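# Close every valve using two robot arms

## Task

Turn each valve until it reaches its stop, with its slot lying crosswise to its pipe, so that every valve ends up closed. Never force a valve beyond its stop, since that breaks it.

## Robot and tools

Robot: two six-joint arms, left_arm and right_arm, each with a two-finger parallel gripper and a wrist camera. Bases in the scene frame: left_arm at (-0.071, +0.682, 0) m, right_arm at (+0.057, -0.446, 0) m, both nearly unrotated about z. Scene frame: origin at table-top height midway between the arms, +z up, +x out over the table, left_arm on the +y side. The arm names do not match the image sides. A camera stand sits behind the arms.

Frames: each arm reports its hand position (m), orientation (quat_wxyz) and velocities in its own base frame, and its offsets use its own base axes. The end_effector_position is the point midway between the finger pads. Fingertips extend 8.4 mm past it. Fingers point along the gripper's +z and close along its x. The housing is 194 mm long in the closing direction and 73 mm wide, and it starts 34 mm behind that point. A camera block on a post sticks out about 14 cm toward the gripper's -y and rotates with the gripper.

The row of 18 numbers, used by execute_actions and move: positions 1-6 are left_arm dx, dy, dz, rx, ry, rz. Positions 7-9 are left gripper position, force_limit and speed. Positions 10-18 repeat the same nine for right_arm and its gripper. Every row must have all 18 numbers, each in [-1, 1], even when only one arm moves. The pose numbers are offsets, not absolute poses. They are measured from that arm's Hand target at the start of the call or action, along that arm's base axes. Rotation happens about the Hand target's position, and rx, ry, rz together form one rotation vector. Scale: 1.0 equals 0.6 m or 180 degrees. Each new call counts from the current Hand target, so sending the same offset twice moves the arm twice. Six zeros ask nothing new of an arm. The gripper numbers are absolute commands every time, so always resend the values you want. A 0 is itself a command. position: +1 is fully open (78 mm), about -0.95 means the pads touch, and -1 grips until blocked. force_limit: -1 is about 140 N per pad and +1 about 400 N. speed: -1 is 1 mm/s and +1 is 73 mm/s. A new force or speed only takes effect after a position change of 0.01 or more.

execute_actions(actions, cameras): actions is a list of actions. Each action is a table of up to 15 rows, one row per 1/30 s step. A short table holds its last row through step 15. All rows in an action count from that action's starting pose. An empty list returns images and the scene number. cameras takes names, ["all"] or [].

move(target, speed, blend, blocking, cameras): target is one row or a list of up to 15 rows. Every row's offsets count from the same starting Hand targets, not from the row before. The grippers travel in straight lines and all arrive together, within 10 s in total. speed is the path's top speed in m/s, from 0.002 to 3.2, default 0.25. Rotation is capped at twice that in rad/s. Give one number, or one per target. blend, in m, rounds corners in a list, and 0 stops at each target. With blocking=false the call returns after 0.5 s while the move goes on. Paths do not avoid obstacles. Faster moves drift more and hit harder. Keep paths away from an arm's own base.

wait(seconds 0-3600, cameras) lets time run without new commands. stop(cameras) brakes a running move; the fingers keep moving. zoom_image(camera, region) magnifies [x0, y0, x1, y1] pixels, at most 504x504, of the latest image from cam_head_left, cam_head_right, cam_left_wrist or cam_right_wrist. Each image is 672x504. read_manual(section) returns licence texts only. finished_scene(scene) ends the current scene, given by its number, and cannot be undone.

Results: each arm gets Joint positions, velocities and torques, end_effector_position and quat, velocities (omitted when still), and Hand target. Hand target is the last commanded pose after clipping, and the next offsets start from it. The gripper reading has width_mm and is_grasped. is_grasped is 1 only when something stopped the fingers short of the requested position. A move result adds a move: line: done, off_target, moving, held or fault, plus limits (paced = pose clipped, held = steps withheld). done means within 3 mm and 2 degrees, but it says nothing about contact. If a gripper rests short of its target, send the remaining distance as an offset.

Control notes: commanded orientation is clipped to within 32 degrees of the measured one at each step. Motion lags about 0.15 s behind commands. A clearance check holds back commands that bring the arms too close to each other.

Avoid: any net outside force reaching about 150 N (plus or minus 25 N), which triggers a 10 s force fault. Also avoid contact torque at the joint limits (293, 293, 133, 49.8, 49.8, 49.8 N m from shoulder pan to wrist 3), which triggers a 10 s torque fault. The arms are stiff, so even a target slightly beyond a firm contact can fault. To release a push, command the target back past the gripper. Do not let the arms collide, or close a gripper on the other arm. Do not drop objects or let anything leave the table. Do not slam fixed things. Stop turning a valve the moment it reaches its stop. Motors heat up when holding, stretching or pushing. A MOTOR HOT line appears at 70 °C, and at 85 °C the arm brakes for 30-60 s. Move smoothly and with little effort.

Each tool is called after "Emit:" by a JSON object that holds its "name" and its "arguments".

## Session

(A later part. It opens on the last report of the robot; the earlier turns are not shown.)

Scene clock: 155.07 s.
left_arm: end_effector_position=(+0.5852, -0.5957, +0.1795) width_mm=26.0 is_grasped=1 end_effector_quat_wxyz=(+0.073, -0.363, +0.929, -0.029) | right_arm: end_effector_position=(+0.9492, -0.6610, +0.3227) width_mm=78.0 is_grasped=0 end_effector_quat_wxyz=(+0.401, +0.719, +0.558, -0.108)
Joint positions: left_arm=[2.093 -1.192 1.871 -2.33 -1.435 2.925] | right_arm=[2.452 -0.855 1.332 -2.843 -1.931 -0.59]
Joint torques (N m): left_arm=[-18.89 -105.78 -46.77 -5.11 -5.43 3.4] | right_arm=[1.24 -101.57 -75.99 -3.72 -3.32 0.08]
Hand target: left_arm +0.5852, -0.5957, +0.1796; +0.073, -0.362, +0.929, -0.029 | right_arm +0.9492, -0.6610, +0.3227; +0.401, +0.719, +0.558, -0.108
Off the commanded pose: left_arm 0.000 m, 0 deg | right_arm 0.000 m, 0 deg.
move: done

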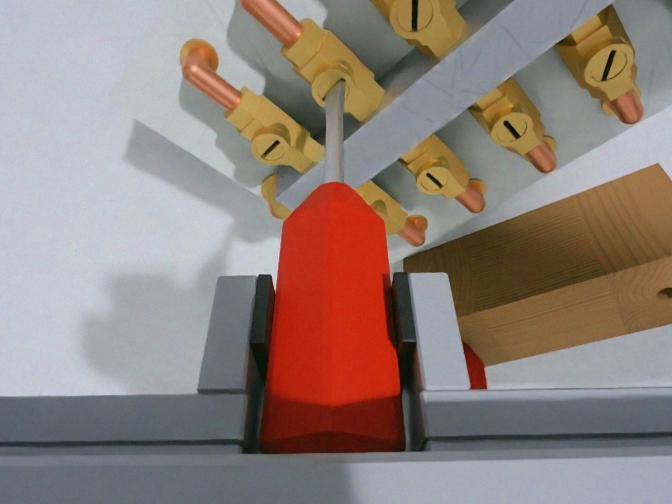

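Emit:
{"name": "move", "arguments": {"target": [[0,-0.00017,0,0.0026,0,-0.0165,-1,-1,-0.6,0,0,0,0,0,0,1,1,1]], "speed": 0.04}}

Emit:
{"name": "move", "arguments": {"target": [[0,-0.00012,0,0.0017,0,-0.011,-1,-1,-0.6,0,0,0,0,0,0,1,1,1]], "speed": 0.04, "cameras": ["cam_left_wrist"]}}

Emit:
{"name": "zoom_image", "arguments": {"camera": "cam_left_wrist", "region": [310, 60, 370, 120]}}

Scene clock: 156.23 s.
left_arm: end_effector_position=(+0.5852, -0.5958, +0.1796) width_mm=26.0 is_grasped=1 end_effector_quat_wxyz=(+0.074, -0.338, +0.938, -0.027) | right_arm: end_effector_position=(+0.9492, -0.6610, +0.3227) width_mm=78.0 is_grasped=0 end_effector_quat_wxyz=(+0.401, +0.719, +0.558, -0.108)
Joint positions: left_arm=[2.093 -1.192 1.871 -2.33 -1.435 2.978] | right_arm=[2.452 -0.855 1.332 -2.843 -1.931 -0.59]
Joint torques (N m): left_arm=[-21.39 -106.64 -47.13 -4.51 -5.4 2.96] | right_arm=[2.07 -102.73 -75.49 -3.95 -3.09 0.24]
Hand target: left_arm +0.5852, -0.5958, +0.1796; +0.074, -0.338, +0.938, -0.027 | right_arm +0.9492, -0.6610, +0.3227; +0.401, +0.719, +0.558, -0.108
Off the commanded pose: left_arm 0.000 m, 0 deg | right_arm 0.000 m, 0 deg.
move: done

Scene clock: 157.07 s.
left_arm: end_effector_position=(+0.5852, -0.5959, +0.1795) width_mm=26.0 is_grasped=1 end_effector_quat_wxyz=(+0.074, -0.322, +0.944, -0.026) | right_arm: end_effector_position=(+0.9492, -0.6610, +0.3227) width_mm=78.0 is_grasped=0 end_effector_quat_wxyz=(+0.401, +0.719, +0.558, -0.108)
Joint positions: left_arm=[2.093 -1.192 1.871 -2.33 -1.435 3.013] | right_arm=[2.452 -0.855 1.332 -2.843 -1.931 -0.59]
Joint torques (N m): left_arm=[-20.55 -104.13 -46.62 -9.15 -5.45 2.75] | right_arm=[2.63 -103.06 -75.22 -3.66 -3.33 0.34]
Hand target: left_arm +0.5852, -0.5959, +0.1796; +0.074, -0.321, +0.944, -0.026 | right_arm +0.9492, -0.6610, +0.3227; +0.401, +0.719, +0.558, -0.108
Off the commanded pose: left_arm 0.000 m, 0 deg | right_arm 0.000 m, 0 deg.
move: done

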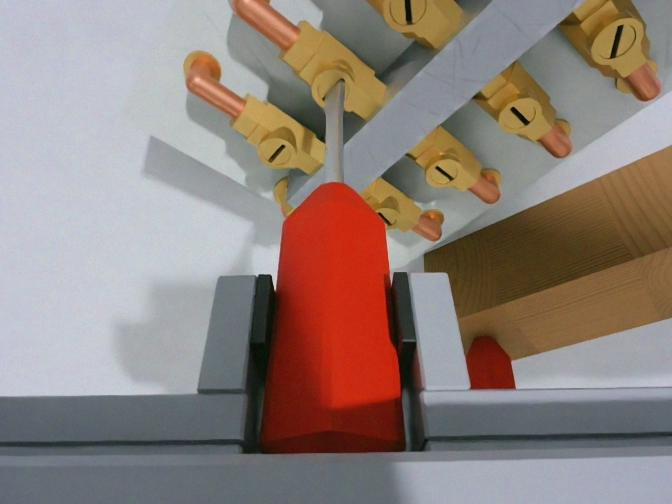

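Scaled by 8.400.

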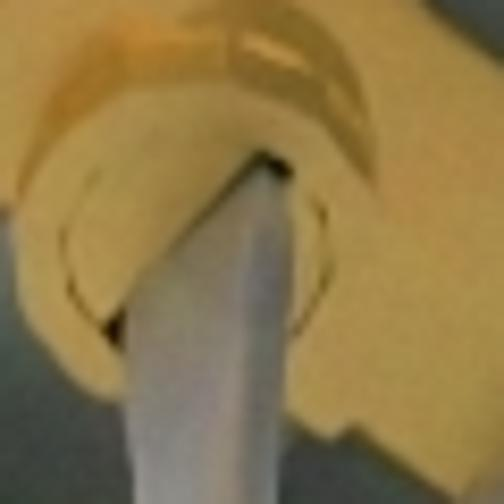

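Emit:
{"name": "zoom_image", "arguments": {"camera": "cam_left_wrist", "region": [240, 60, 370, 180]}}

Scaled by 3.877.

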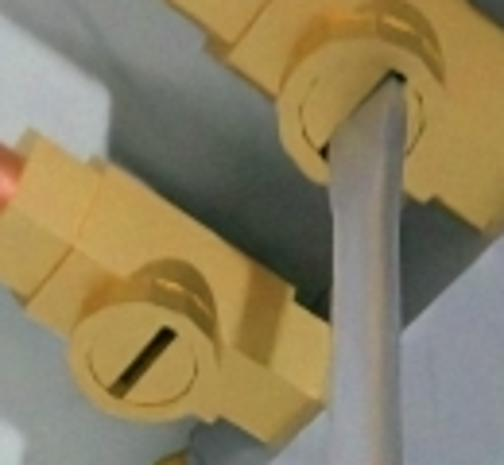

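Emit:
{"name": "move", "arguments": {"target": [[0,-0.00015,0,0.0026,0,-0.0165,-1,-1,-0.6,0,0,0,0,0,0,1,1,1]], "speed": 0.04, "cameras": ["cam_left_wrist"]}}

Emit:
{"name": "zoom_image", "arguments": {"camera": "cam_left_wrist", "region": [240, 60, 370, 180]}}

Scene clock: 158.30 s.
left_arm: end_effector_position=(+0.5852, -0.5960, +0.1796) width_mm=26.0 is_grasped=1 end_effector_quat_wxyz=(+0.075, -0.297, +0.952, -0.024) | right_arm: end_effector_position=(+0.9492, -0.6610, +0.3227) width_mm=78.0 is_grasped=0 end_effector_quat_wxyz=(+0.401, +0.719, +0.558, -0.108)
Joint positions: left_arm=[2.093 -1.191 1.871 -2.33 -1.435 3.065] | right_arm=[2.452 -0.855 1.332 -2.843 -1.931 -0.59]
Joint torques (N m): left_arm=[-22.88 -105.21 -45.96 -5.77 -5.5 3.86] | right_arm=[1.84 -103.87 -75.5 -3.98 -3.17 0.12]
Hand target: left_arm +0.5852, -0.5960, +0.1796; +0.075, -0.297, +0.952, -0.024 | right_arm +0.9492, -0.6610, +0.3227; +0.401, +0.719, +0.558, -0.108
Off the commanded pose: left_arm 0.000 m, 0 deg | right_arm 0.000 m, 0 deg.
move: done

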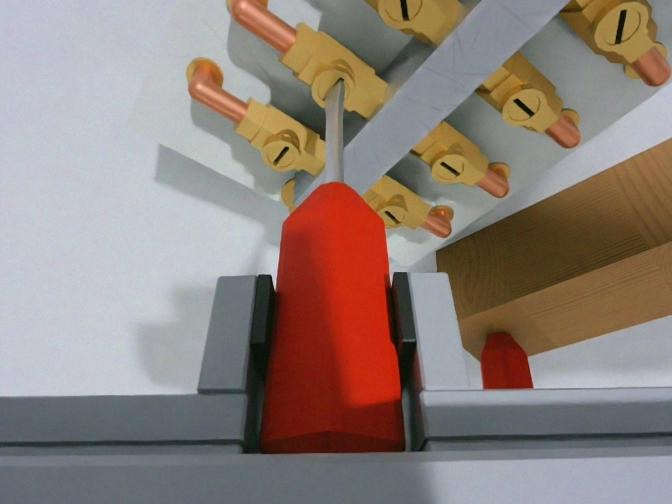

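Scaled by 3.877.

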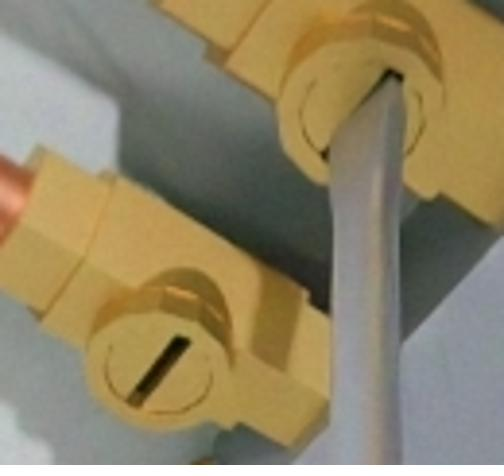

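Emit:
{"name": "move", "arguments": {"target": [[-0.008,0,0.05,0,0,0,-1,-1,-0.6,0,0,0,0,0,0,1,1,1],[-0.0683,-0.1067,0.0923,-0.154,-0.2109,0.273,-1,-1,-0.6,0,0,0,0,0,0,1,1,1]], "blend": 0.01, "cameras": ["cam_left_wrist"]}}

Emit:
{"name": "zoom_image", "arguments": {"camera": "cam_left_wrist", "region": [140, 150, 270, 230]}}

Emit:
{"name": "zoom_image", "arguments": {"camera": "cam_left_wrist", "region": [250, 150, 500, 310]}}

Scene clock: 161.90 s.
left_arm: end_effector_position=(+0.5443, -0.6600, +0.2349) width_mm=26.0 is_grasped=1 end_effector_quat_wxyz=(-0.301, +0.640, -0.640, +0.299) | right_arm: end_effector_position=(+0.9492, -0.6610, +0.3227) width_mm=78.0 is_grasped=0 end_effector_quat_wxyz=(+0.401, +0.719, +0.558, -0.108)
Joint positions: left_arm=[1.833 -1.197 2.006 -2.678 -0.733 1.967] | right_arm=[2.452 -0.855 1.332 -2.843 -1.931 -0.59]
Joint torques (N m): left_arm=[-14.24 -98.57 -42.64 -4.68 10.11 -1.8] | right_arm=[1.92 -103.67 -75.98 -3.73 -3.36 0.41]
Hand target: left_arm +0.5443, -0.6600, +0.2349; -0.301, +0.640, -0.640, +0.299 | right_arm +0.9492, -0.6610, +0.3227; +0.401, +0.719, +0.558, -0.108
Off the commanded pose: left_arm 0.000 m, 0 deg | right_arm 0.000 m, 0 deg.
move: done

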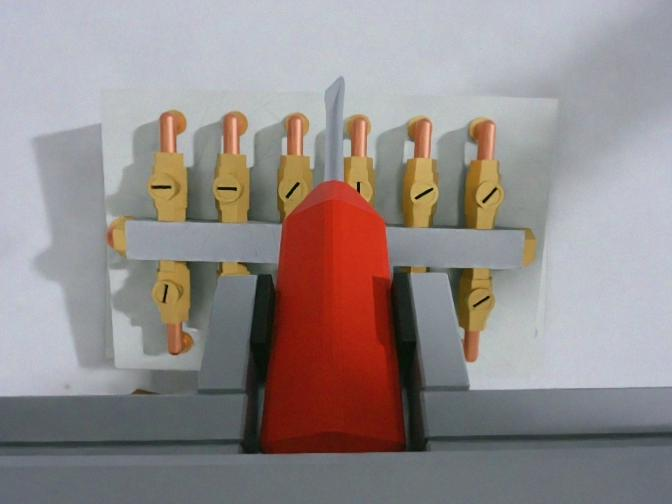

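Scaled by 3.877.

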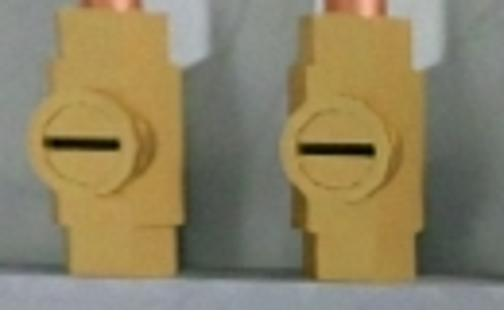

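Scaled by 2.016.

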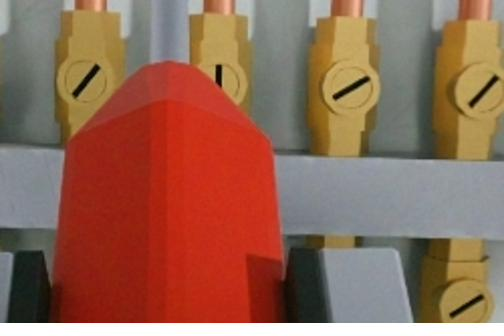

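Emit:
{"name": "move", "arguments": {"target": [[0.058,0.0438,-0.04,-0.0099,0.229,0.0157,-1,-1,-0.6,0,0,0,0,0,0,1,1,1],[0.0654,0.0438,-0.0888,-0.0099,0.229,0.0157,-1,-1,-0.6,0,0,0,0,0,0,1,1,1]], "speed": [0.2,0.06], "cameras": ["cam_left_wrist"]}}

Emit:
{"name": "zoom_image", "arguments": {"camera": "cam_left_wrist", "region": [310, 60, 370, 120]}}

Scene clock: 165.47 s.
left_arm: end_effector_position=(+0.5835, -0.6337, +0.1819) width_mm=26.0 is_grasped=1 end_effector_quat_wxyz=(-0.054, +0.724, -0.685, +0.057) | right_arm: end_effector_position=(+0.9492, -0.6610, +0.3227) width_mm=78.0 is_grasped=0 end_effector_quat_wxyz=(+0.401, +0.719, +0.558, -0.108)
Joint positions: left_arm=[2.068 -1.158 1.813 -2.302 -1.433 2.018] | right_arm=[2.452 -0.855 1.332 -2.843 -1.931 -0.59]
Joint torques (N m): left_arm=[14.2 -114.04 -37.32 -9.18 -3.25 2.24] | right_arm=[2.43 -103.31 -75.92 -3.66 -3.41 0.46]
Hand target: left_arm +0.5835, -0.6337, +0.1817; -0.054, +0.724, -0.685, +0.057 | right_arm +0.9492, -0.6610, +0.3227; +0.401, +0.719, +0.558, -0.108
Off the commanded pose: left_arm 0.000 m, 0 deg | right_arm 0.000 m, 0 deg.
move: done

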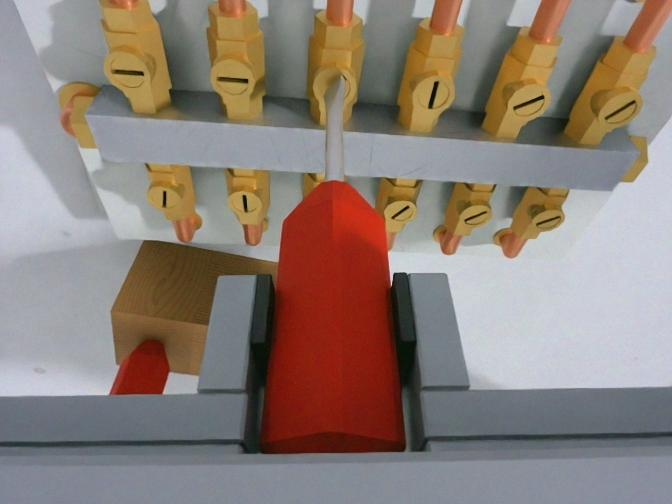

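Scaled by 8.400.

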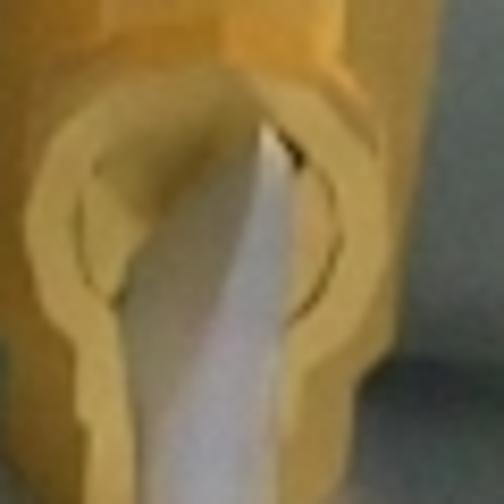

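Emit:
{"name": "move", "arguments": {"target": [[-0.0010,0,0.0066,0,0,0,-1,-1,-0.6,0,0,0,0,0,0,1,1,1]], "speed": [0.05], "cameras": ["cam_left_wrist"]}}

Emit:
{"name": "zoom_image", "arguments": {"camera": "cam_left_wrist", "region": [310, 60, 370, 120]}}

Scene clock: 166.27 s.
left_arm: end_effector_position=(+0.5829, -0.6337, +0.1855) width_mm=26.0 is_grasped=1 end_effector_quat_wxyz=(-0.054, +0.724, -0.685, +0.057) | right_arm: end_effector_position=(+0.9492, -0.6610, +0.3227) width_mm=78.0 is_grasped=0 end_effector_quat_wxyz=(+0.401, +0.719, +0.558, -0.108)
Joint positions: left_arm=[2.068 -1.162 1.811 -2.296 -1.433 2.018] | right_arm=[2.452 -0.855 1.332 -2.843 -1.931 -0.59]
Joint torques (N m): left_arm=[-13.99 -152.12 -46.84 -3.82 -0.27 -1.89] | right_arm=[1.73 -104.27 -76.22 -3.77 -3.56 0.39]
Hand target: left_arm +0.5829, -0.6337, +0.1856; -0.054, +0.724, -0.685, +0.057 | right_arm +0.9492, -0.6610, +0.3227; +0.401, +0.719, +0.558, -0.108
Off the commanded pose: left_arm 0.000 m, 0 deg | right_arm 0.000 m, 0 deg.
move: done

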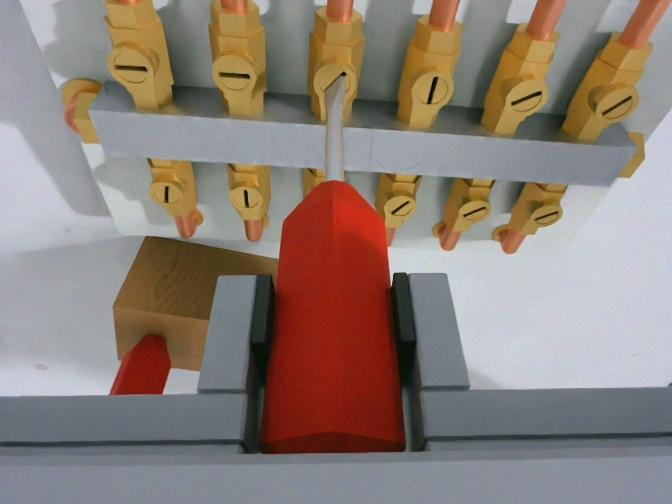

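Scaled by 8.400.

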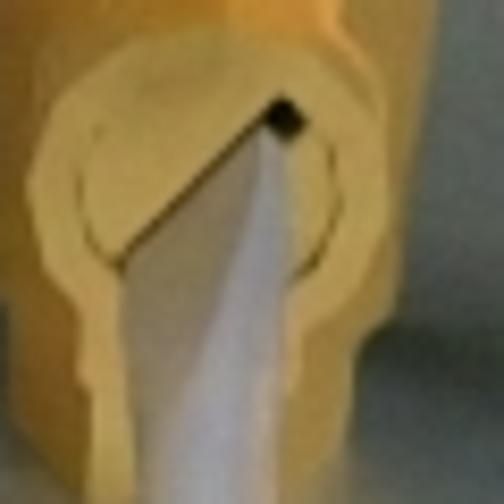

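Emit:
{"name": "move", "arguments": {"target": [[0,0,0,0,0,0,-0.98,0.0,-0.6,0,0,0,0,0,0,1,1,1]], "cameras": ["cam_left_wrist"]}}

Emit:
{"name": "zoom_image", "arguments": {"camera": "cam_left_wrist", "region": [310, 60, 370, 120]}}

Scene clock: 166.90 s.
left_arm: end_effector_position=(+0.5829, -0.6337, +0.1856) width_mm=25.2 is_grasped=1 end_effector_quat_wxyz=(-0.054, +0.724, -0.685, +0.057) | right_arm: end_effector_position=(+0.9492, -0.6610, +0.3227) width_mm=78.0 is_grasped=0 end_effector_quat_wxyz=(+0.401, +0.719, +0.558, -0.108)
Joint positions: left_arm=[2.068 -1.162 1.811 -2.295 -1.433 2.018] | right_arm=[2.452 -0.855 1.332 -2.843 -1.931 -0.59]
Joint torques (N m): left_arm=[-13.45 -151.83 -47.4 -4.27 4.76 -1.54] | right_arm=[2.12 -103.03 -76.05 -3.55 -3.38 0.3]
Hand target: left_arm +0.5829, -0.6337, +0.1856; -0.054, +0.724, -0.685, +0.057 | right_arm +0.9492, -0.6610, +0.3227; +0.401, +0.719, +0.558, -0.108
Off the commanded pose: left_arm 0.000 m, 0 deg | right_arm 0.000 m, 0 deg.
move: done

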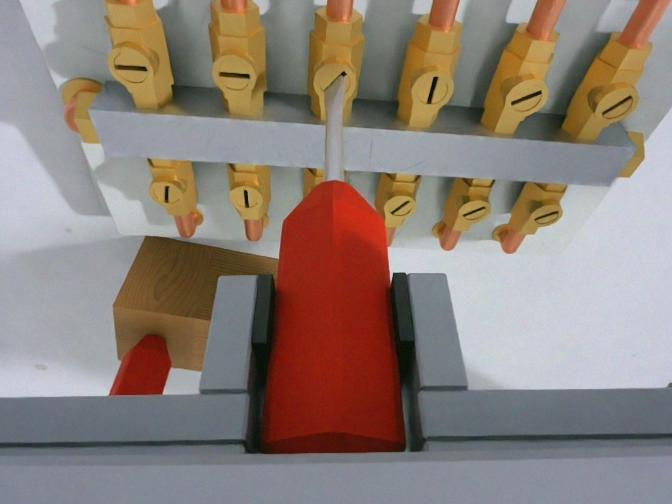

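Scaled by 8.400.

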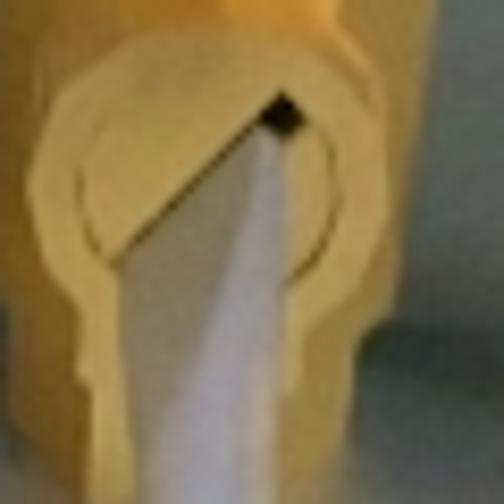

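Emit:
{"name": "move", "arguments": {"target": [[-0.0001,-0.0012,-0.0058,0,0,0,-0.98,0.0,-0.6,0,0,0,0,0,0,1,1,1]], "speed": [0.03], "cameras": ["cam_left_wrist"]}}

Emit:
{"name": "zoom_image", "arguments": {"camera": "cam_left_wrist", "region": [310, 60, 370, 120]}}

Scene clock: 167.67 s.
left_arm: end_effector_position=(+0.5828, -0.6344, +0.1822) width_mm=25.2 is_grasped=1 end_effector_quat_wxyz=(-0.054, +0.724, -0.685, +0.057) | right_arm: end_effector_position=(+0.9492, -0.6610, +0.3227) width_mm=78.0 is_grasped=0 end_effector_quat_wxyz=(+0.401, +0.719, +0.558, -0.108)
Joint positions: left_arm=[2.067 -1.158 1.812 -2.301 -1.433 2.017] | right_arm=[2.452 -0.855 1.332 -2.843 -1.931 -0.59]
Joint torques (N m): left_arm=[-16.11 -112.9 -37.37 -9.16 5.35 -1.69] | right_arm=[3.01 -104.82 -75.81 -3.76 -3.34 0.24]
Hand target: left_arm +0.5828, -0.6344, +0.1821; -0.054, +0.724, -0.685, +0.057 | right_arm +0.9492, -0.6610, +0.3227; +0.401, +0.719, +0.558, -0.108
Off the commanded pose: left_arm 0.000 m, 0 deg | right_arm 0.000 m, 0 deg.
move: done

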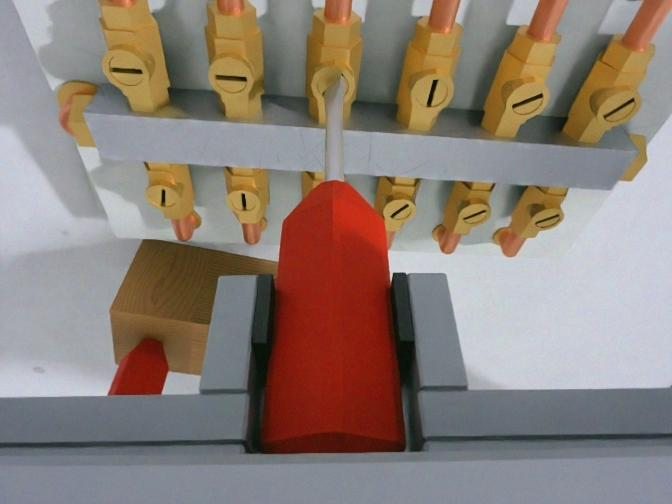

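Scaled by 8.400.

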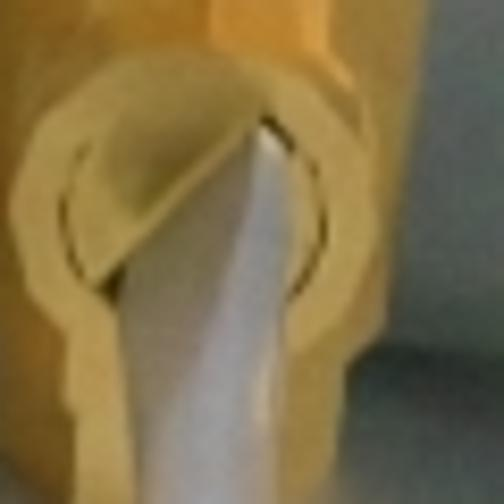

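Emit:
{"name": "move", "arguments": {"target": [[0.00016,0,-0.001,0,0,0,-0.98,0.0,-0.6,0,0,0,0,0,0,1,1,1]], "speed": [0.02]}}

Emit:
{"name": "move", "arguments": {"target": [[0.0001,0,-0.0006,0,0,0,-0.98,0.0,-0.6,0,0,0,0,0,0,1,1,1]], "speed": [0.02], "cameras": ["cam_left_wrist"]}}

Emit:
{"name": "zoom_image", "arguments": {"camera": "cam_left_wrist", "region": [310, 60, 370, 120]}}

Scene clock: 168.40 s.
left_arm: end_effector_position=(+0.5829, -0.6345, +0.1815) width_mm=25.2 is_grasped=1 end_effector_quat_wxyz=(-0.054, +0.724, -0.685, +0.057) | right_arm: end_effector_position=(+0.9492, -0.6610, +0.3227) width_mm=78.0 is_grasped=0 end_effector_quat_wxyz=(+0.401, +0.719, +0.558, -0.108)
Joint positions: left_arm=[2.067 -1.157 1.812 -2.302 -1.433 2.017] | right_arm=[2.452 -0.855 1.332 -2.843 -1.931 -0.59]
Joint torques (N m): left_arm=[6.74 -112.3 -36.63 -9.11 4.85 1.34] | right_arm=[3.68 -104.03 -76.61 -3.6 -3.59 0.68]
Hand target: left_arm +0.5829, -0.6344, +0.1815; -0.054, +0.724, -0.685, +0.057 | right_arm +0.9492, -0.6610, +0.3227; +0.401, +0.719, +0.558, -0.108
Off the commanded pose: left_arm 0.000 m, 0 deg | right_arm 0.000 m, 0 deg.
move: done

Scene clock: 168.90 s.
left_arm: end_effector_position=(+0.5830, -0.6344, +0.1812) width_mm=25.2 is_grasped=1 end_effector_quat_wxyz=(-0.054, +0.724, -0.685, +0.057) | right_arm: end_effector_position=(+0.9492, -0.6610, +0.3227) width_mm=78.0 is_grasped=0 end_effector_quat_wxyz=(+0.401, +0.719, +0.558, -0.108)
Joint positions: left_arm=[2.067 -1.157 1.812 -2.302 -1.433 2.017] | right_arm=[2.452 -0.855 1.332 -2.843 -1.931 -0.59]
Joint torques (N m): left_arm=[14.62 -111.95 -36.96 -8.79 4 1.93] | right_arm=[2.2 -103.98 -76.07 -3.65 -3.37 0.61]
Hand target: left_arm +0.5830, -0.6344, +0.1812; -0.054, +0.724, -0.685, +0.057 | right_arm +0.9492, -0.6610, +0.3227; +0.401, +0.719, +0.558, -0.108
Off the commanded pose: left_arm 0.000 m, 0 deg | right_arm 0.000 m, 0 deg.
move: done

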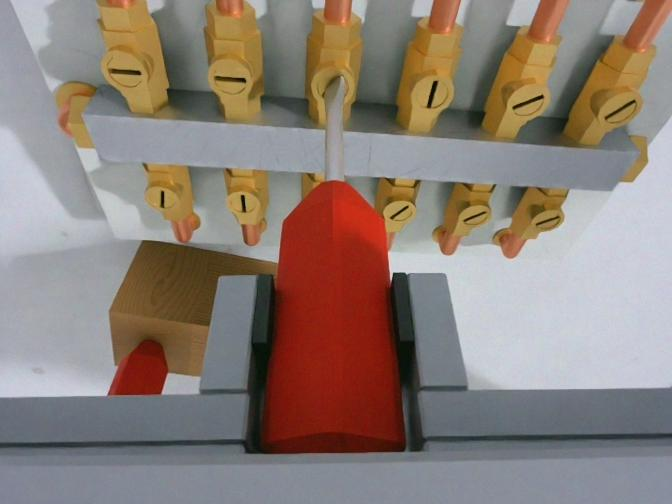

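Scaled by 8.400.

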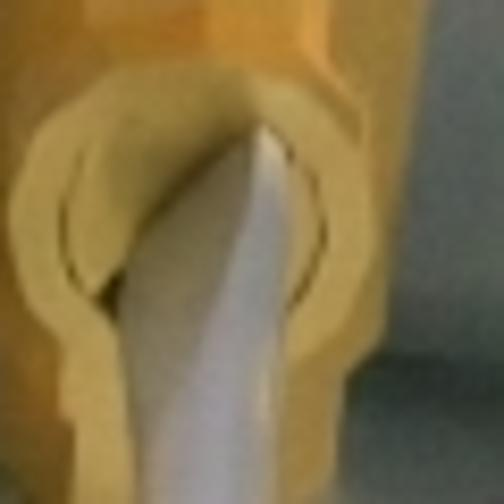

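Emit:
{"name": "move", "arguments": {"target": [[0.0001,0,-0.0007,0,0,0,-0.98,0.0,-0.6,0,0,0,0,0,0,1,1,1]], "speed": [0.02]}}

Emit:
{"name": "move", "arguments": {"target": [[0.0001,0,-0.0007,0,0,0,-0.98,0.0,-0.6,0,0,0,0,0,0,1,1,1]], "speed": [0.02], "cameras": ["cam_left_wrist"]}}

Emit:
{"name": "zoom_image", "arguments": {"camera": "cam_left_wrist", "region": [310, 60, 370, 120]}}

Scene clock: 169.50 s.
left_arm: end_effector_position=(+0.5831, -0.6344, +0.1808) width_mm=25.2 is_grasped=1 end_effector_quat_wxyz=(-0.054, +0.724, -0.685, +0.057) | right_arm: end_effector_position=(+0.9492, -0.6610, +0.3227) width_mm=78.0 is_grasped=0 end_effector_quat_wxyz=(+0.401, +0.719, +0.558, -0.108)
Joint positions: left_arm=[2.067 -1.156 1.813 -2.303 -1.433 2.017] | right_arm=[2.452 -0.855 1.332 -2.843 -1.931 -0.59]
Joint torques (N m): left_arm=[14.54 -112.25 -37.07 -9 2.06 1.91] | right_arm=[3.47 -102.51 -76.33 -3.86 -3.38 0.53]
Hand target: left_arm +0.5831, -0.6344, +0.1808; -0.054, +0.724, -0.685, +0.057 | right_arm +0.9492, -0.6610, +0.3227; +0.401, +0.719, +0.558, -0.108
Off the commanded pose: left_arm 0.000 m, 0 deg | right_arm 0.000 m, 0 deg.
move: done

Scene clock: 170.00 s.
left_arm: end_effector_position=(+0.5831, -0.6344, +0.1804) width_mm=25.2 is_grasped=1 end_effector_quat_wxyz=(-0.054, +0.724, -0.685, +0.057) | right_arm: end_effector_position=(+0.9492, -0.6610, +0.3227) width_mm=78.0 is_grasped=0 end_effector_quat_wxyz=(+0.401, +0.719, +0.558, -0.108)
Joint positions: left_arm=[2.068 -1.156 1.813 -2.304 -1.433 2.017] | right_arm=[2.452 -0.855 1.332 -2.843 -1.931 -0.59]
Joint torques (N m): left_arm=[14.34 -102.67 -34.49 -8.34 0.63 2.19] | right_arm=[2.88 -104.76 -75.9 -3.67 -3.32 0.27]
Hand target: left_arm +0.5831, -0.6344, +0.1803; -0.054, +0.724, -0.685, +0.057 | right_arm +0.9492, -0.6610, +0.3227; +0.401, +0.719, +0.558, -0.108
Off the commanded pose: left_arm 0.000 m, 0 deg | right_arm 0.000 m, 0 deg.
move: done

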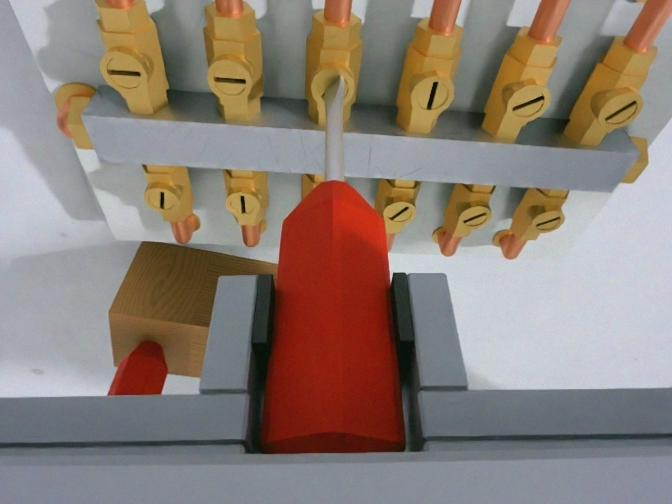

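Scaled by 8.400.

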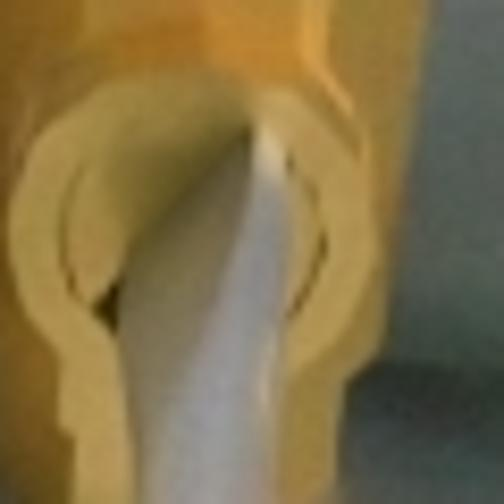

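Emit:
{"name": "move", "arguments": {"target": [[-0.0003,0,0.002,0,0,0,-0.98,0.0,-0.6,0,0,0,0,0,0,1,1,1],[-0.00095,-0.00063,0.002,0,0,0,-0.98,0.0,-0.6,0,0,0,0,0,0,1,1,1],[-0.00065,-0.00063,-0.0003,0,0,0,-0.98,0.0,-0.6,0,0,0,0,0,0,1,1,1]], "speed": [0.03,0.03,0.02], "cameras": ["cam_left_wrist"]}}

Emit:
{"name": "zoom_image", "arguments": {"camera": "cam_left_wrist", "region": [310, 60, 370, 120]}}

Scene clock: 170.83 s.
left_arm: end_effector_position=(+0.5828, -0.6349, +0.1805) width_mm=25.2 is_grasped=1 end_effector_quat_wxyz=(-0.054, +0.724, -0.685, +0.057) | right_arm: end_effector_position=(+0.9492, -0.6610, +0.3227) width_mm=78.0 is_grasped=0 end_effector_quat_wxyz=(+0.401, +0.719, +0.558, -0.108)
Joint positions: left_arm=[2.067 -1.156 1.813 -2.304 -1.433 2.017] | right_arm=[2.452 -0.855 1.332 -2.843 -1.931 -0.59]
Joint torques (N m): left_arm=[-14.46 -105.29 -34.89 -8.68 0.33 -1.89] | right_arm=[2.55 -102.27 -76.28 -3.56 -3.52 0.29]
Hand target: left_arm +0.5827, -0.6348, +0.1802; -0.054, +0.724, -0.685, +0.057 | right_arm +0.9492, -0.6610, +0.3227; +0.401, +0.719, +0.558, -0.108
Off the commanded pose: left_arm 0.000 m, 0 deg | right_arm 0.000 m, 0 deg.
move: done

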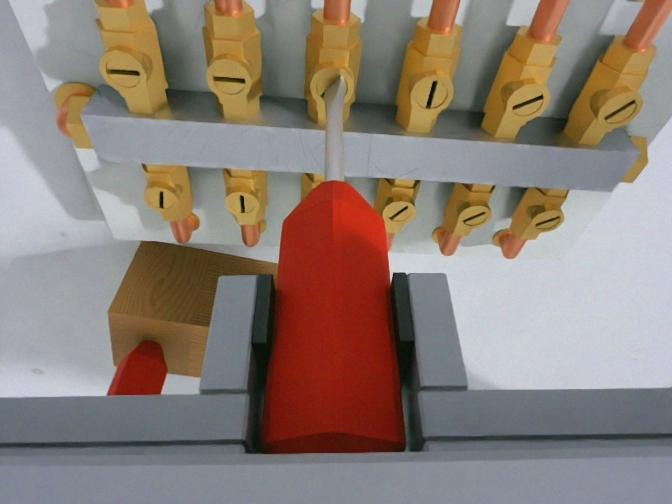

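Scaled by 8.400.

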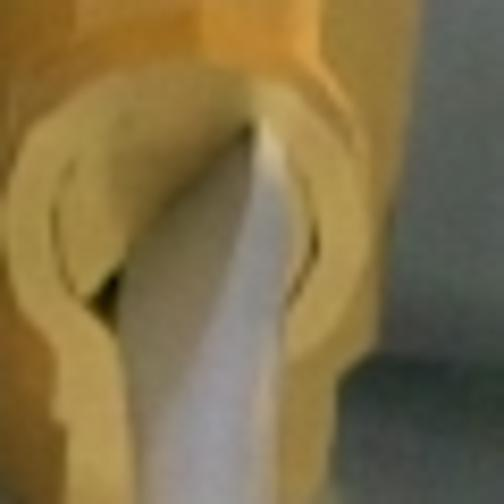

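Emit:
{"name": "move", "arguments": {"target": [[-0.0003,0,0.0018,0,0,0,-0.98,0.0,-0.6,0,0,0,0,0,0,1,1,1],[-0.00085,-0.0005,0.0018,0,0,0,-0.98,0.0,-0.6,0,0,0,0,0,0,1,1,1],[-0.0005,-0.0005,-0.0002,0,0,0,-0.98,0.0,-0.6,0,0,0,0,0,0,1,1,1]], "speed": [0.03,0.03,0.02], "cameras": ["cam_left_wrist"]}}

Emit:
{"name": "zoom_image", "arguments": {"camera": "cam_left_wrist", "region": [310, 60, 370, 120]}}

Scene clock: 171.53 s.
left_arm: end_effector_position=(+0.5824, -0.6351, +0.1803) width_mm=25.2 is_grasped=1 end_effector_quat_wxyz=(-0.054, +0.724, -0.685, +0.057) | right_arm: end_effector_position=(+0.9492, -0.6610, +0.3227) width_mm=78.0 is_grasped=0 end_effector_quat_wxyz=(+0.401, +0.719, +0.558, -0.108)
Joint positions: left_arm=[2.066 -1.155 1.813 -2.304 -1.433 2.016] | right_arm=[2.452 -0.855 1.332 -2.843 -1.931 -0.59]
Joint torques (N m): left_arm=[-17.16 -93.63 -37.45 -7.61 4 -1.66] | right_arm=[4.05 -103.99 -76.03 -3.51 -3.25 0.41]
Hand target: left_arm +0.5824, -0.6351, +0.1800; -0.054, +0.724, -0.685, +0.057 | right_arm +0.9492, -0.6610, +0.3227; +0.401, +0.719, +0.558, -0.108
Off the commanded pose: left_arm 0.000 m, 0 deg | right_arm 0.000 m, 0 deg.
move: done

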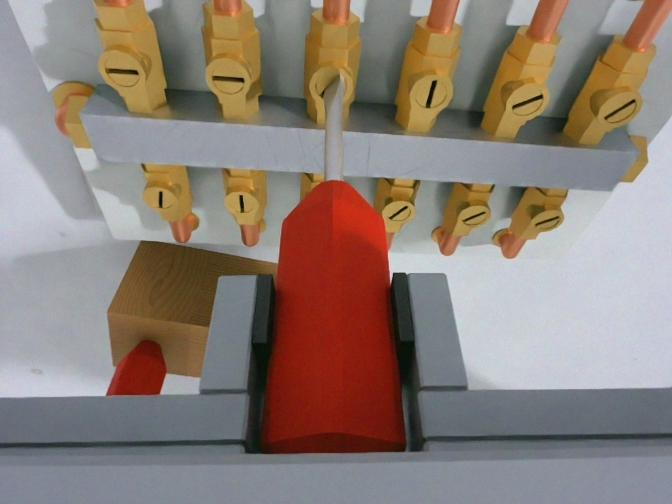

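Scaled by 8.400.

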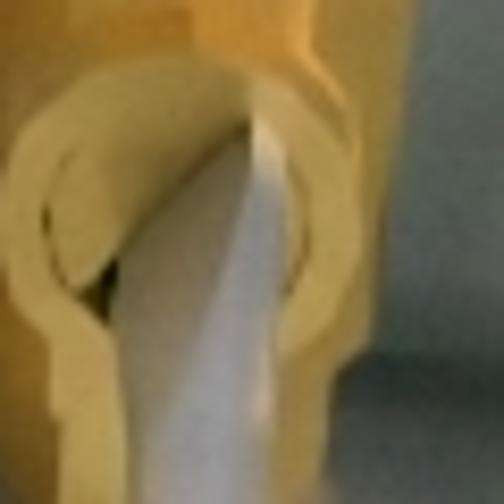

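Emit:
{"name": "move", "arguments": {"target": [[0.00055,0.0015,0.0006,0,0,0,-0.98,0.0,-0.6,0,0,0,0,0,0,1,1,1]], "speed": [0.02]}}

Emit:
{"name": "move", "arguments": {"target": [[0.0003,-0.00035,0.00003,0.0069,0,-0.0439,-0.98,0.0,-0.6,0,0,0,0,0,0,1,1,1]], "speed": 0.04, "cameras": ["cam_left_wrist"]}}

Emit:
{"name": "zoom_image", "arguments": {"camera": "cam_left_wrist", "region": [310, 60, 370, 120]}}

Scene clock: 172.27 s.
left_arm: end_effector_position=(+0.5828, -0.6342, +0.1804) width_mm=25.2 is_grasped=1 end_effector_quat_wxyz=(-0.054, +0.724, -0.685, +0.057) | right_arm: end_effector_position=(+0.9492, -0.6610, +0.3227) width_mm=78.0 is_grasped=0 end_effector_quat_wxyz=(+0.401, +0.719, +0.558, -0.108)
Joint positions: left_arm=[2.067 -1.156 1.814 -2.304 -1.433 2.017] | right_arm=[2.452 -0.855 1.332 -2.843 -1.931 -0.59]
Joint torques (N m): left_arm=[18.07 -152.58 -39.45 -3.96 -0.56 2.3] | right_arm=[1.9 -102.16 -76.01 -3.89 -3.3 0.35]
Hand target: left_arm +0.5828, -0.6342, +0.1804; -0.054, +0.724, -0.685, +0.057 | right_arm +0.9492, -0.6610, +0.3227; +0.401, +0.719, +0.558, -0.108
Off the commanded pose: left_arm 0.000 m, 0 deg | right_arm 0.000 m, 0 deg.
move: done

Scene clock: 174.40 s.
left_arm: end_effector_position=(+0.5829, -0.6344, +0.1804) width_mm=25.2 is_grasped=1 end_effector_quat_wxyz=(-0.058, +0.675, -0.734, +0.053) | right_arm: end_effector_position=(+0.9492, -0.6610, +0.3227) width_mm=78.0 is_grasped=0 end_effector_quat_wxyz=(+0.401, +0.719, +0.558, -0.108)
Joint positions: left_arm=[2.067 -1.156 1.813 -2.304 -1.433 2.157] | right_arm=[2.452 -0.855 1.332 -2.843 -1.931 -0.59]
Joint torques (N m): left_arm=[14.05 -111.4 -47.11 -5.96 -3.15 3.18] | right_arm=[1.53 -103.74 -76.03 -3.92 -3.61 0.45]
Hand target: left_arm +0.5829, -0.6344, +0.1804; -0.058, +0.675, -0.734, +0.053 | right_arm +0.9492, -0.6610, +0.3227; +0.401, +0.719, +0.558, -0.108
Off the commanded pose: left_arm 0.000 m, 0 deg | right_arm 0.000 m, 0 deg.
move: done

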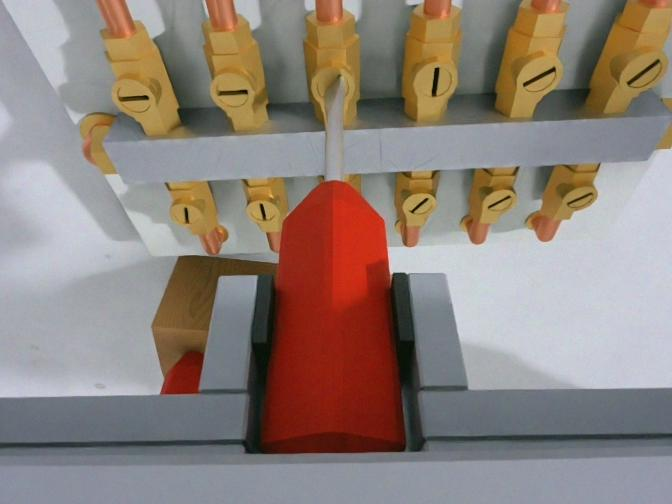

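Scaled by 8.400.

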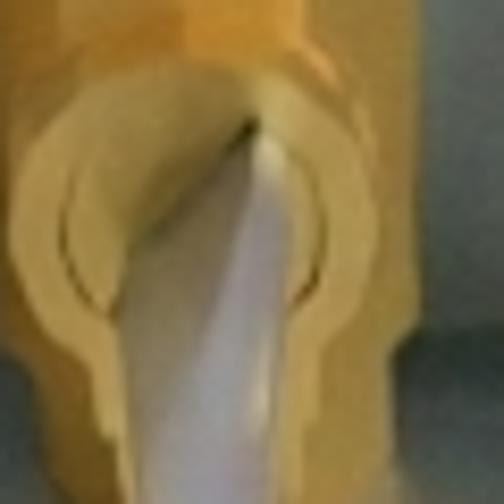

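Emit:
{"name": "move", "arguments": {"target": [[-0.0011,0,0.0066,0,0,0,-0.98,0.0,-0.6,0,0,0,0,0,0,1,1,1]], "speed": [0.04], "cameras": ["cam_left_wrist"]}}

Emit:
{"name": "zoom_image", "arguments": {"camera": "cam_left_wrist", "region": [310, 60, 370, 120]}}

Scene clock: 174.97 s.
left_arm: end_effector_position=(+0.5823, -0.6344, +0.1843) width_mm=25.2 is_grasped=1 end_effector_quat_wxyz=(-0.058, +0.675, -0.734, +0.053) | right_arm: end_effector_position=(+0.9492, -0.6610, +0.3227) width_mm=78.0 is_grasped=0 end_effector_quat_wxyz=(+0.401, +0.719, +0.558, -0.108)
Joint positions: left_arm=[2.067 -1.16 1.812 -2.298 -1.433 2.156] | right_arm=[2.452 -0.855 1.332 -2.843 -1.931 -0.59]
Joint torques (N m): left_arm=[-15.78 -153.63 -47.56 -4.67 0.18 -1.73] | right_arm=[1.43 -102.2 -77.38 -3.73 -3.61 0.36]
Hand target: left_arm +0.5823, -0.6344, +0.1844; -0.058, +0.675, -0.734, +0.053 | right_arm +0.9492, -0.6610, +0.3227; +0.401, +0.719, +0.558, -0.108
Off the commanded pose: left_arm 0.000 m, 0 deg | right_arm 0.000 m, 0 deg.
move: done

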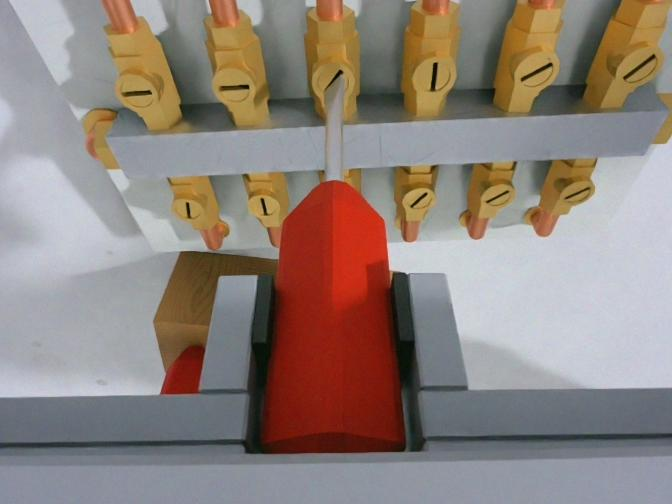

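Scaled by 8.400.

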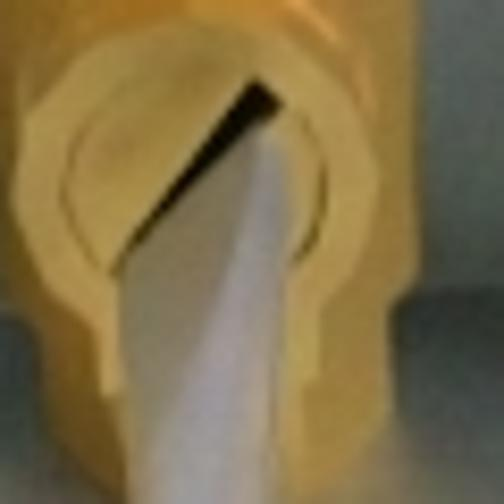

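Emit:
{"name": "move", "arguments": {"target": [[-0.0003,0.00075,-0.0053,-0.0069,0,0.0439,-0.98,0.0,-0.6,0,0,0,0,0,0,1,1,1]], "speed": [0.05], "cameras": ["cam_left_wrist"]}}

Emit:
{"name": "zoom_image", "arguments": {"camera": "cam_left_wrist", "region": [310, 60, 370, 120]}}

Scene clock: 177.20 s.
left_arm: end_effector_position=(+0.5821, -0.6340, +0.1812) width_mm=25.2 is_grasped=1 end_effector_quat_wxyz=(-0.054, +0.724, -0.685, +0.057) | right_arm: end_effector_position=(+0.9492, -0.6610, +0.3227) width_mm=78.0 is_grasped=0 end_effector_quat_wxyz=(+0.401, +0.719, +0.558, -0.108)
Joint positions: left_arm=[2.067 -1.158 1.814 -2.303 -1.433 2.017] | right_arm=[2.452 -0.855 1.332 -2.843 -1.931 -0.59]
Joint torques (N m): left_arm=[6.21 -112.13 -36.95 -9 5.46 -1.76] | right_arm=[1.56 -103.11 -76.1 -3.62 -3.62 0.59]
Hand target: left_arm +0.5821, -0.6340, +0.1812; -0.054, +0.724, -0.685, +0.057 | right_arm +0.9492, -0.6610, +0.3227; +0.401, +0.719, +0.558, -0.108
Off the commanded pose: left_arm 0.000 m, 0 deg | right_arm 0.000 m, 0 deg.
move: done

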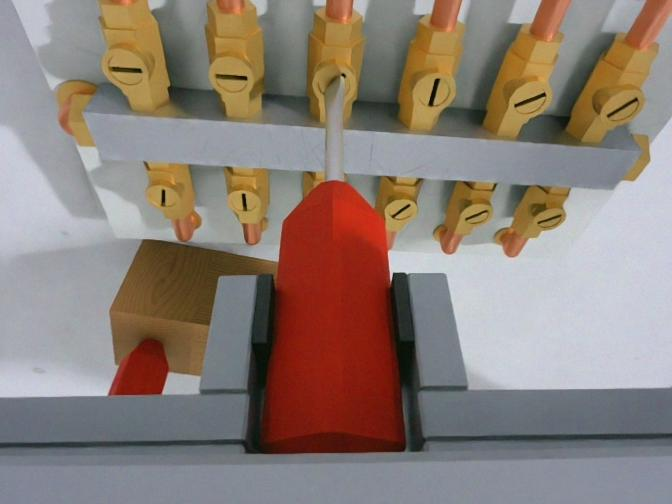

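Scaled by 8.400.

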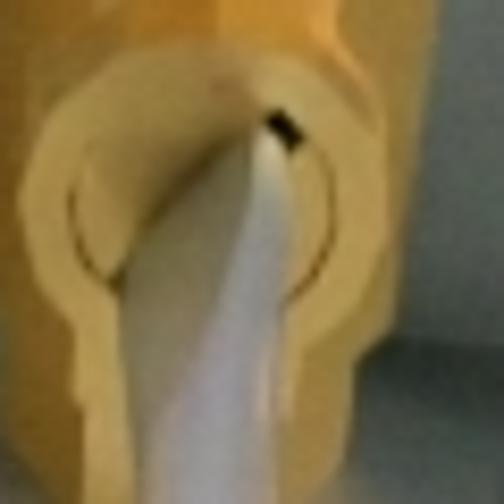

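Emit:
{"name": "move", "arguments": {"target": [[0.0003,0,-0.0018,0,0,0,-0.98,0.0,-0.6,0,0,0,0,0,0,1,1,1]], "speed": [0.02], "cameras": ["cam_left_wrist"]}}

Emit:
{"name": "zoom_image", "arguments": {"camera": "cam_left_wrist", "region": [310, 60, 370, 120]}}

Scene clock: 177.87 s.
left_arm: end_effector_position=(+0.5823, -0.6340, +0.1802) width_mm=25.2 is_grasped=1 end_effector_quat_wxyz=(-0.054, +0.724, -0.685, +0.057) | right_arm: end_effector_position=(+0.9492, -0.6610, +0.3227) width_mm=78.0 is_grasped=0 end_effector_quat_wxyz=(+0.401, +0.719, +0.558, -0.108)
Joint positions: left_arm=[2.067 -1.157 1.815 -2.305 -1.433 2.017] | right_arm=[2.452 -0.855 1.332 -2.843 -1.931 -0.59]
Joint torques (N m): left_arm=[14.21 -104.73 -35.38 -8.53 4.44 1.75] | right_arm=[3.06 -102.78 -76 -3.77 -3.62 0.66]
Hand target: left_arm +0.5823, -0.6340, +0.1801; -0.054, +0.724, -0.685, +0.057 | right_arm +0.9492, -0.6610, +0.3227; +0.401, +0.719, +0.558, -0.108
Off the commanded pose: left_arm 0.000 m, 0 deg | right_arm 0.000 m, 0 deg.
move: done

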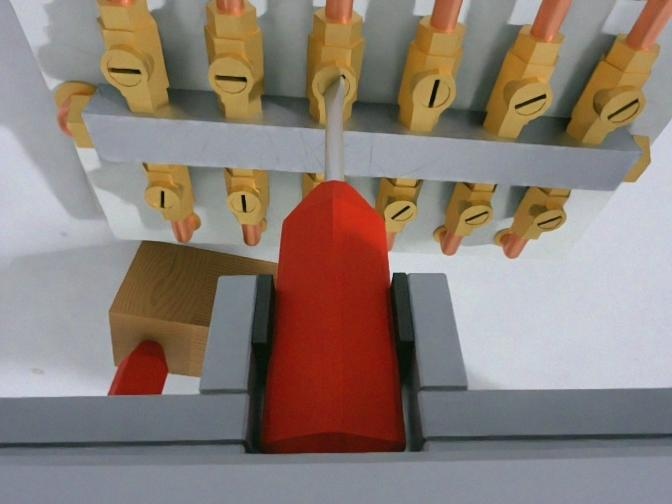

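Scaled by 8.400.

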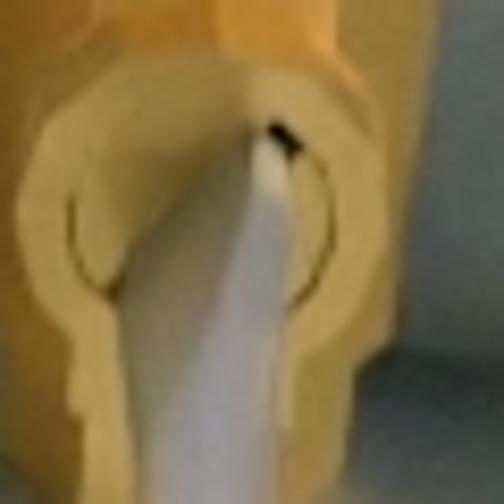

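Emit:
{"name": "move", "arguments": {"target": [[-0.0002,0,0.0012,0,0,0,-0.98,0.0,-0.6,0,0,0,0,0,0,1,1,1],[-0.0005,-0.0003,0.0012,0,0,0,-0.98,0.0,-0.6,0,0,0,0,0,0,1,1,1],[-0.0003,-0.0003,-0.0004,0,0,0,-0.98,0.0,-0.6,0,0,0,0,0,0,1,1,1]], "speed": [0.02], "cameras": ["cam_left_wrist"]}}

Emit:
{"name": "zoom_image", "arguments": {"camera": "cam_left_wrist", "region": [310, 60, 370, 120]}}

speed must be one number or one for each of the 3 targets, got a list of 1; nothing of the call was run

Scaled by 8.400.

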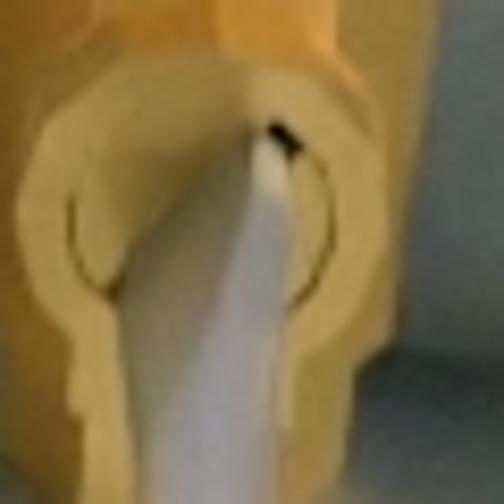

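Emit:
{"name": "move", "arguments": {"target": [[-0.0002,0,0.0012,0,0,0,-0.98,0.0,-0.6,0,0,0,0,0,0,1,1,1],[-0.0005,-0.0003,0.0012,0,0,0,-0.98,0.0,-0.6,0,0,0,0,0,0,1,1,1],[-0.0003,-0.0003,-0.0004,0,0,0,-0.98,0.0,-0.6,0,0,0,0,0,0,1,1,1]], "speed": 0.02, "cameras": ["cam_left_wrist"]}}

Emit:
{"name": "zoom_image", "arguments": {"camera": "cam_left_wrist", "region": [310, 60, 370, 120]}}

Scene clock: 178.63 s.
left_arm: end_effector_position=(+0.5821, -0.6342, +0.1801) width_mm=25.2 is_grasped=1 end_effector_quat_wxyz=(-0.054, +0.724, -0.685, +0.057) | right_arm: end_effector_position=(+0.9492, -0.6610, +0.3227) width_mm=78.0 is_grasped=0 end_effector_quat_wxyz=(+0.401, +0.719, +0.558, -0.108)
Joint positions: left_arm=[2.067 -1.156 1.815 -2.305 -1.433 2.016] | right_arm=[2.452 -0.855 1.332 -2.843 -1.931 -0.59]
Joint torques (N m): left_arm=[-16.34 -96.23 -35.04 -8.46 4.43 -1.57] | right_arm=[2.08 -104.1 -76.32 -3.75 -3.67 0.5]
Hand target: left_arm +0.5821, -0.6342, +0.1799; -0.054, +0.724, -0.685, +0.057 | right_arm +0.9492, -0.6610, +0.3227; +0.401, +0.719, +0.558, -0.108
Off the commanded pose: left_arm 0.000 m, 0 deg | right_arm 0.000 m, 0 deg.
move: done

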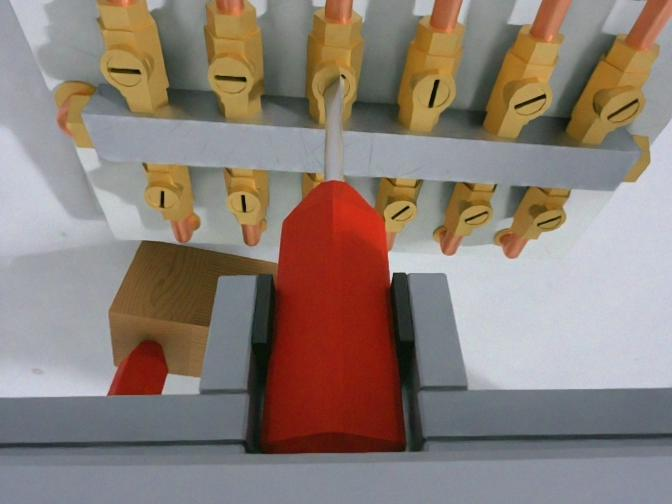

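Scaled by 8.400.

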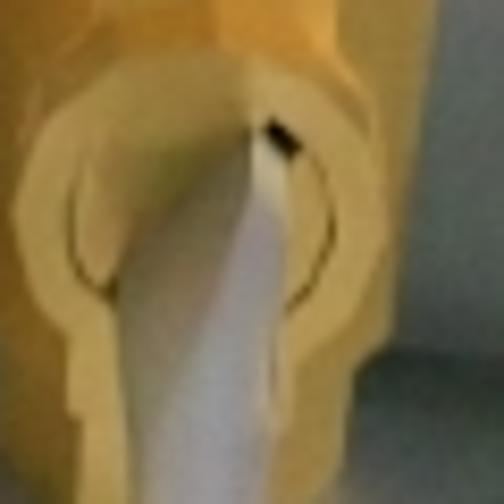

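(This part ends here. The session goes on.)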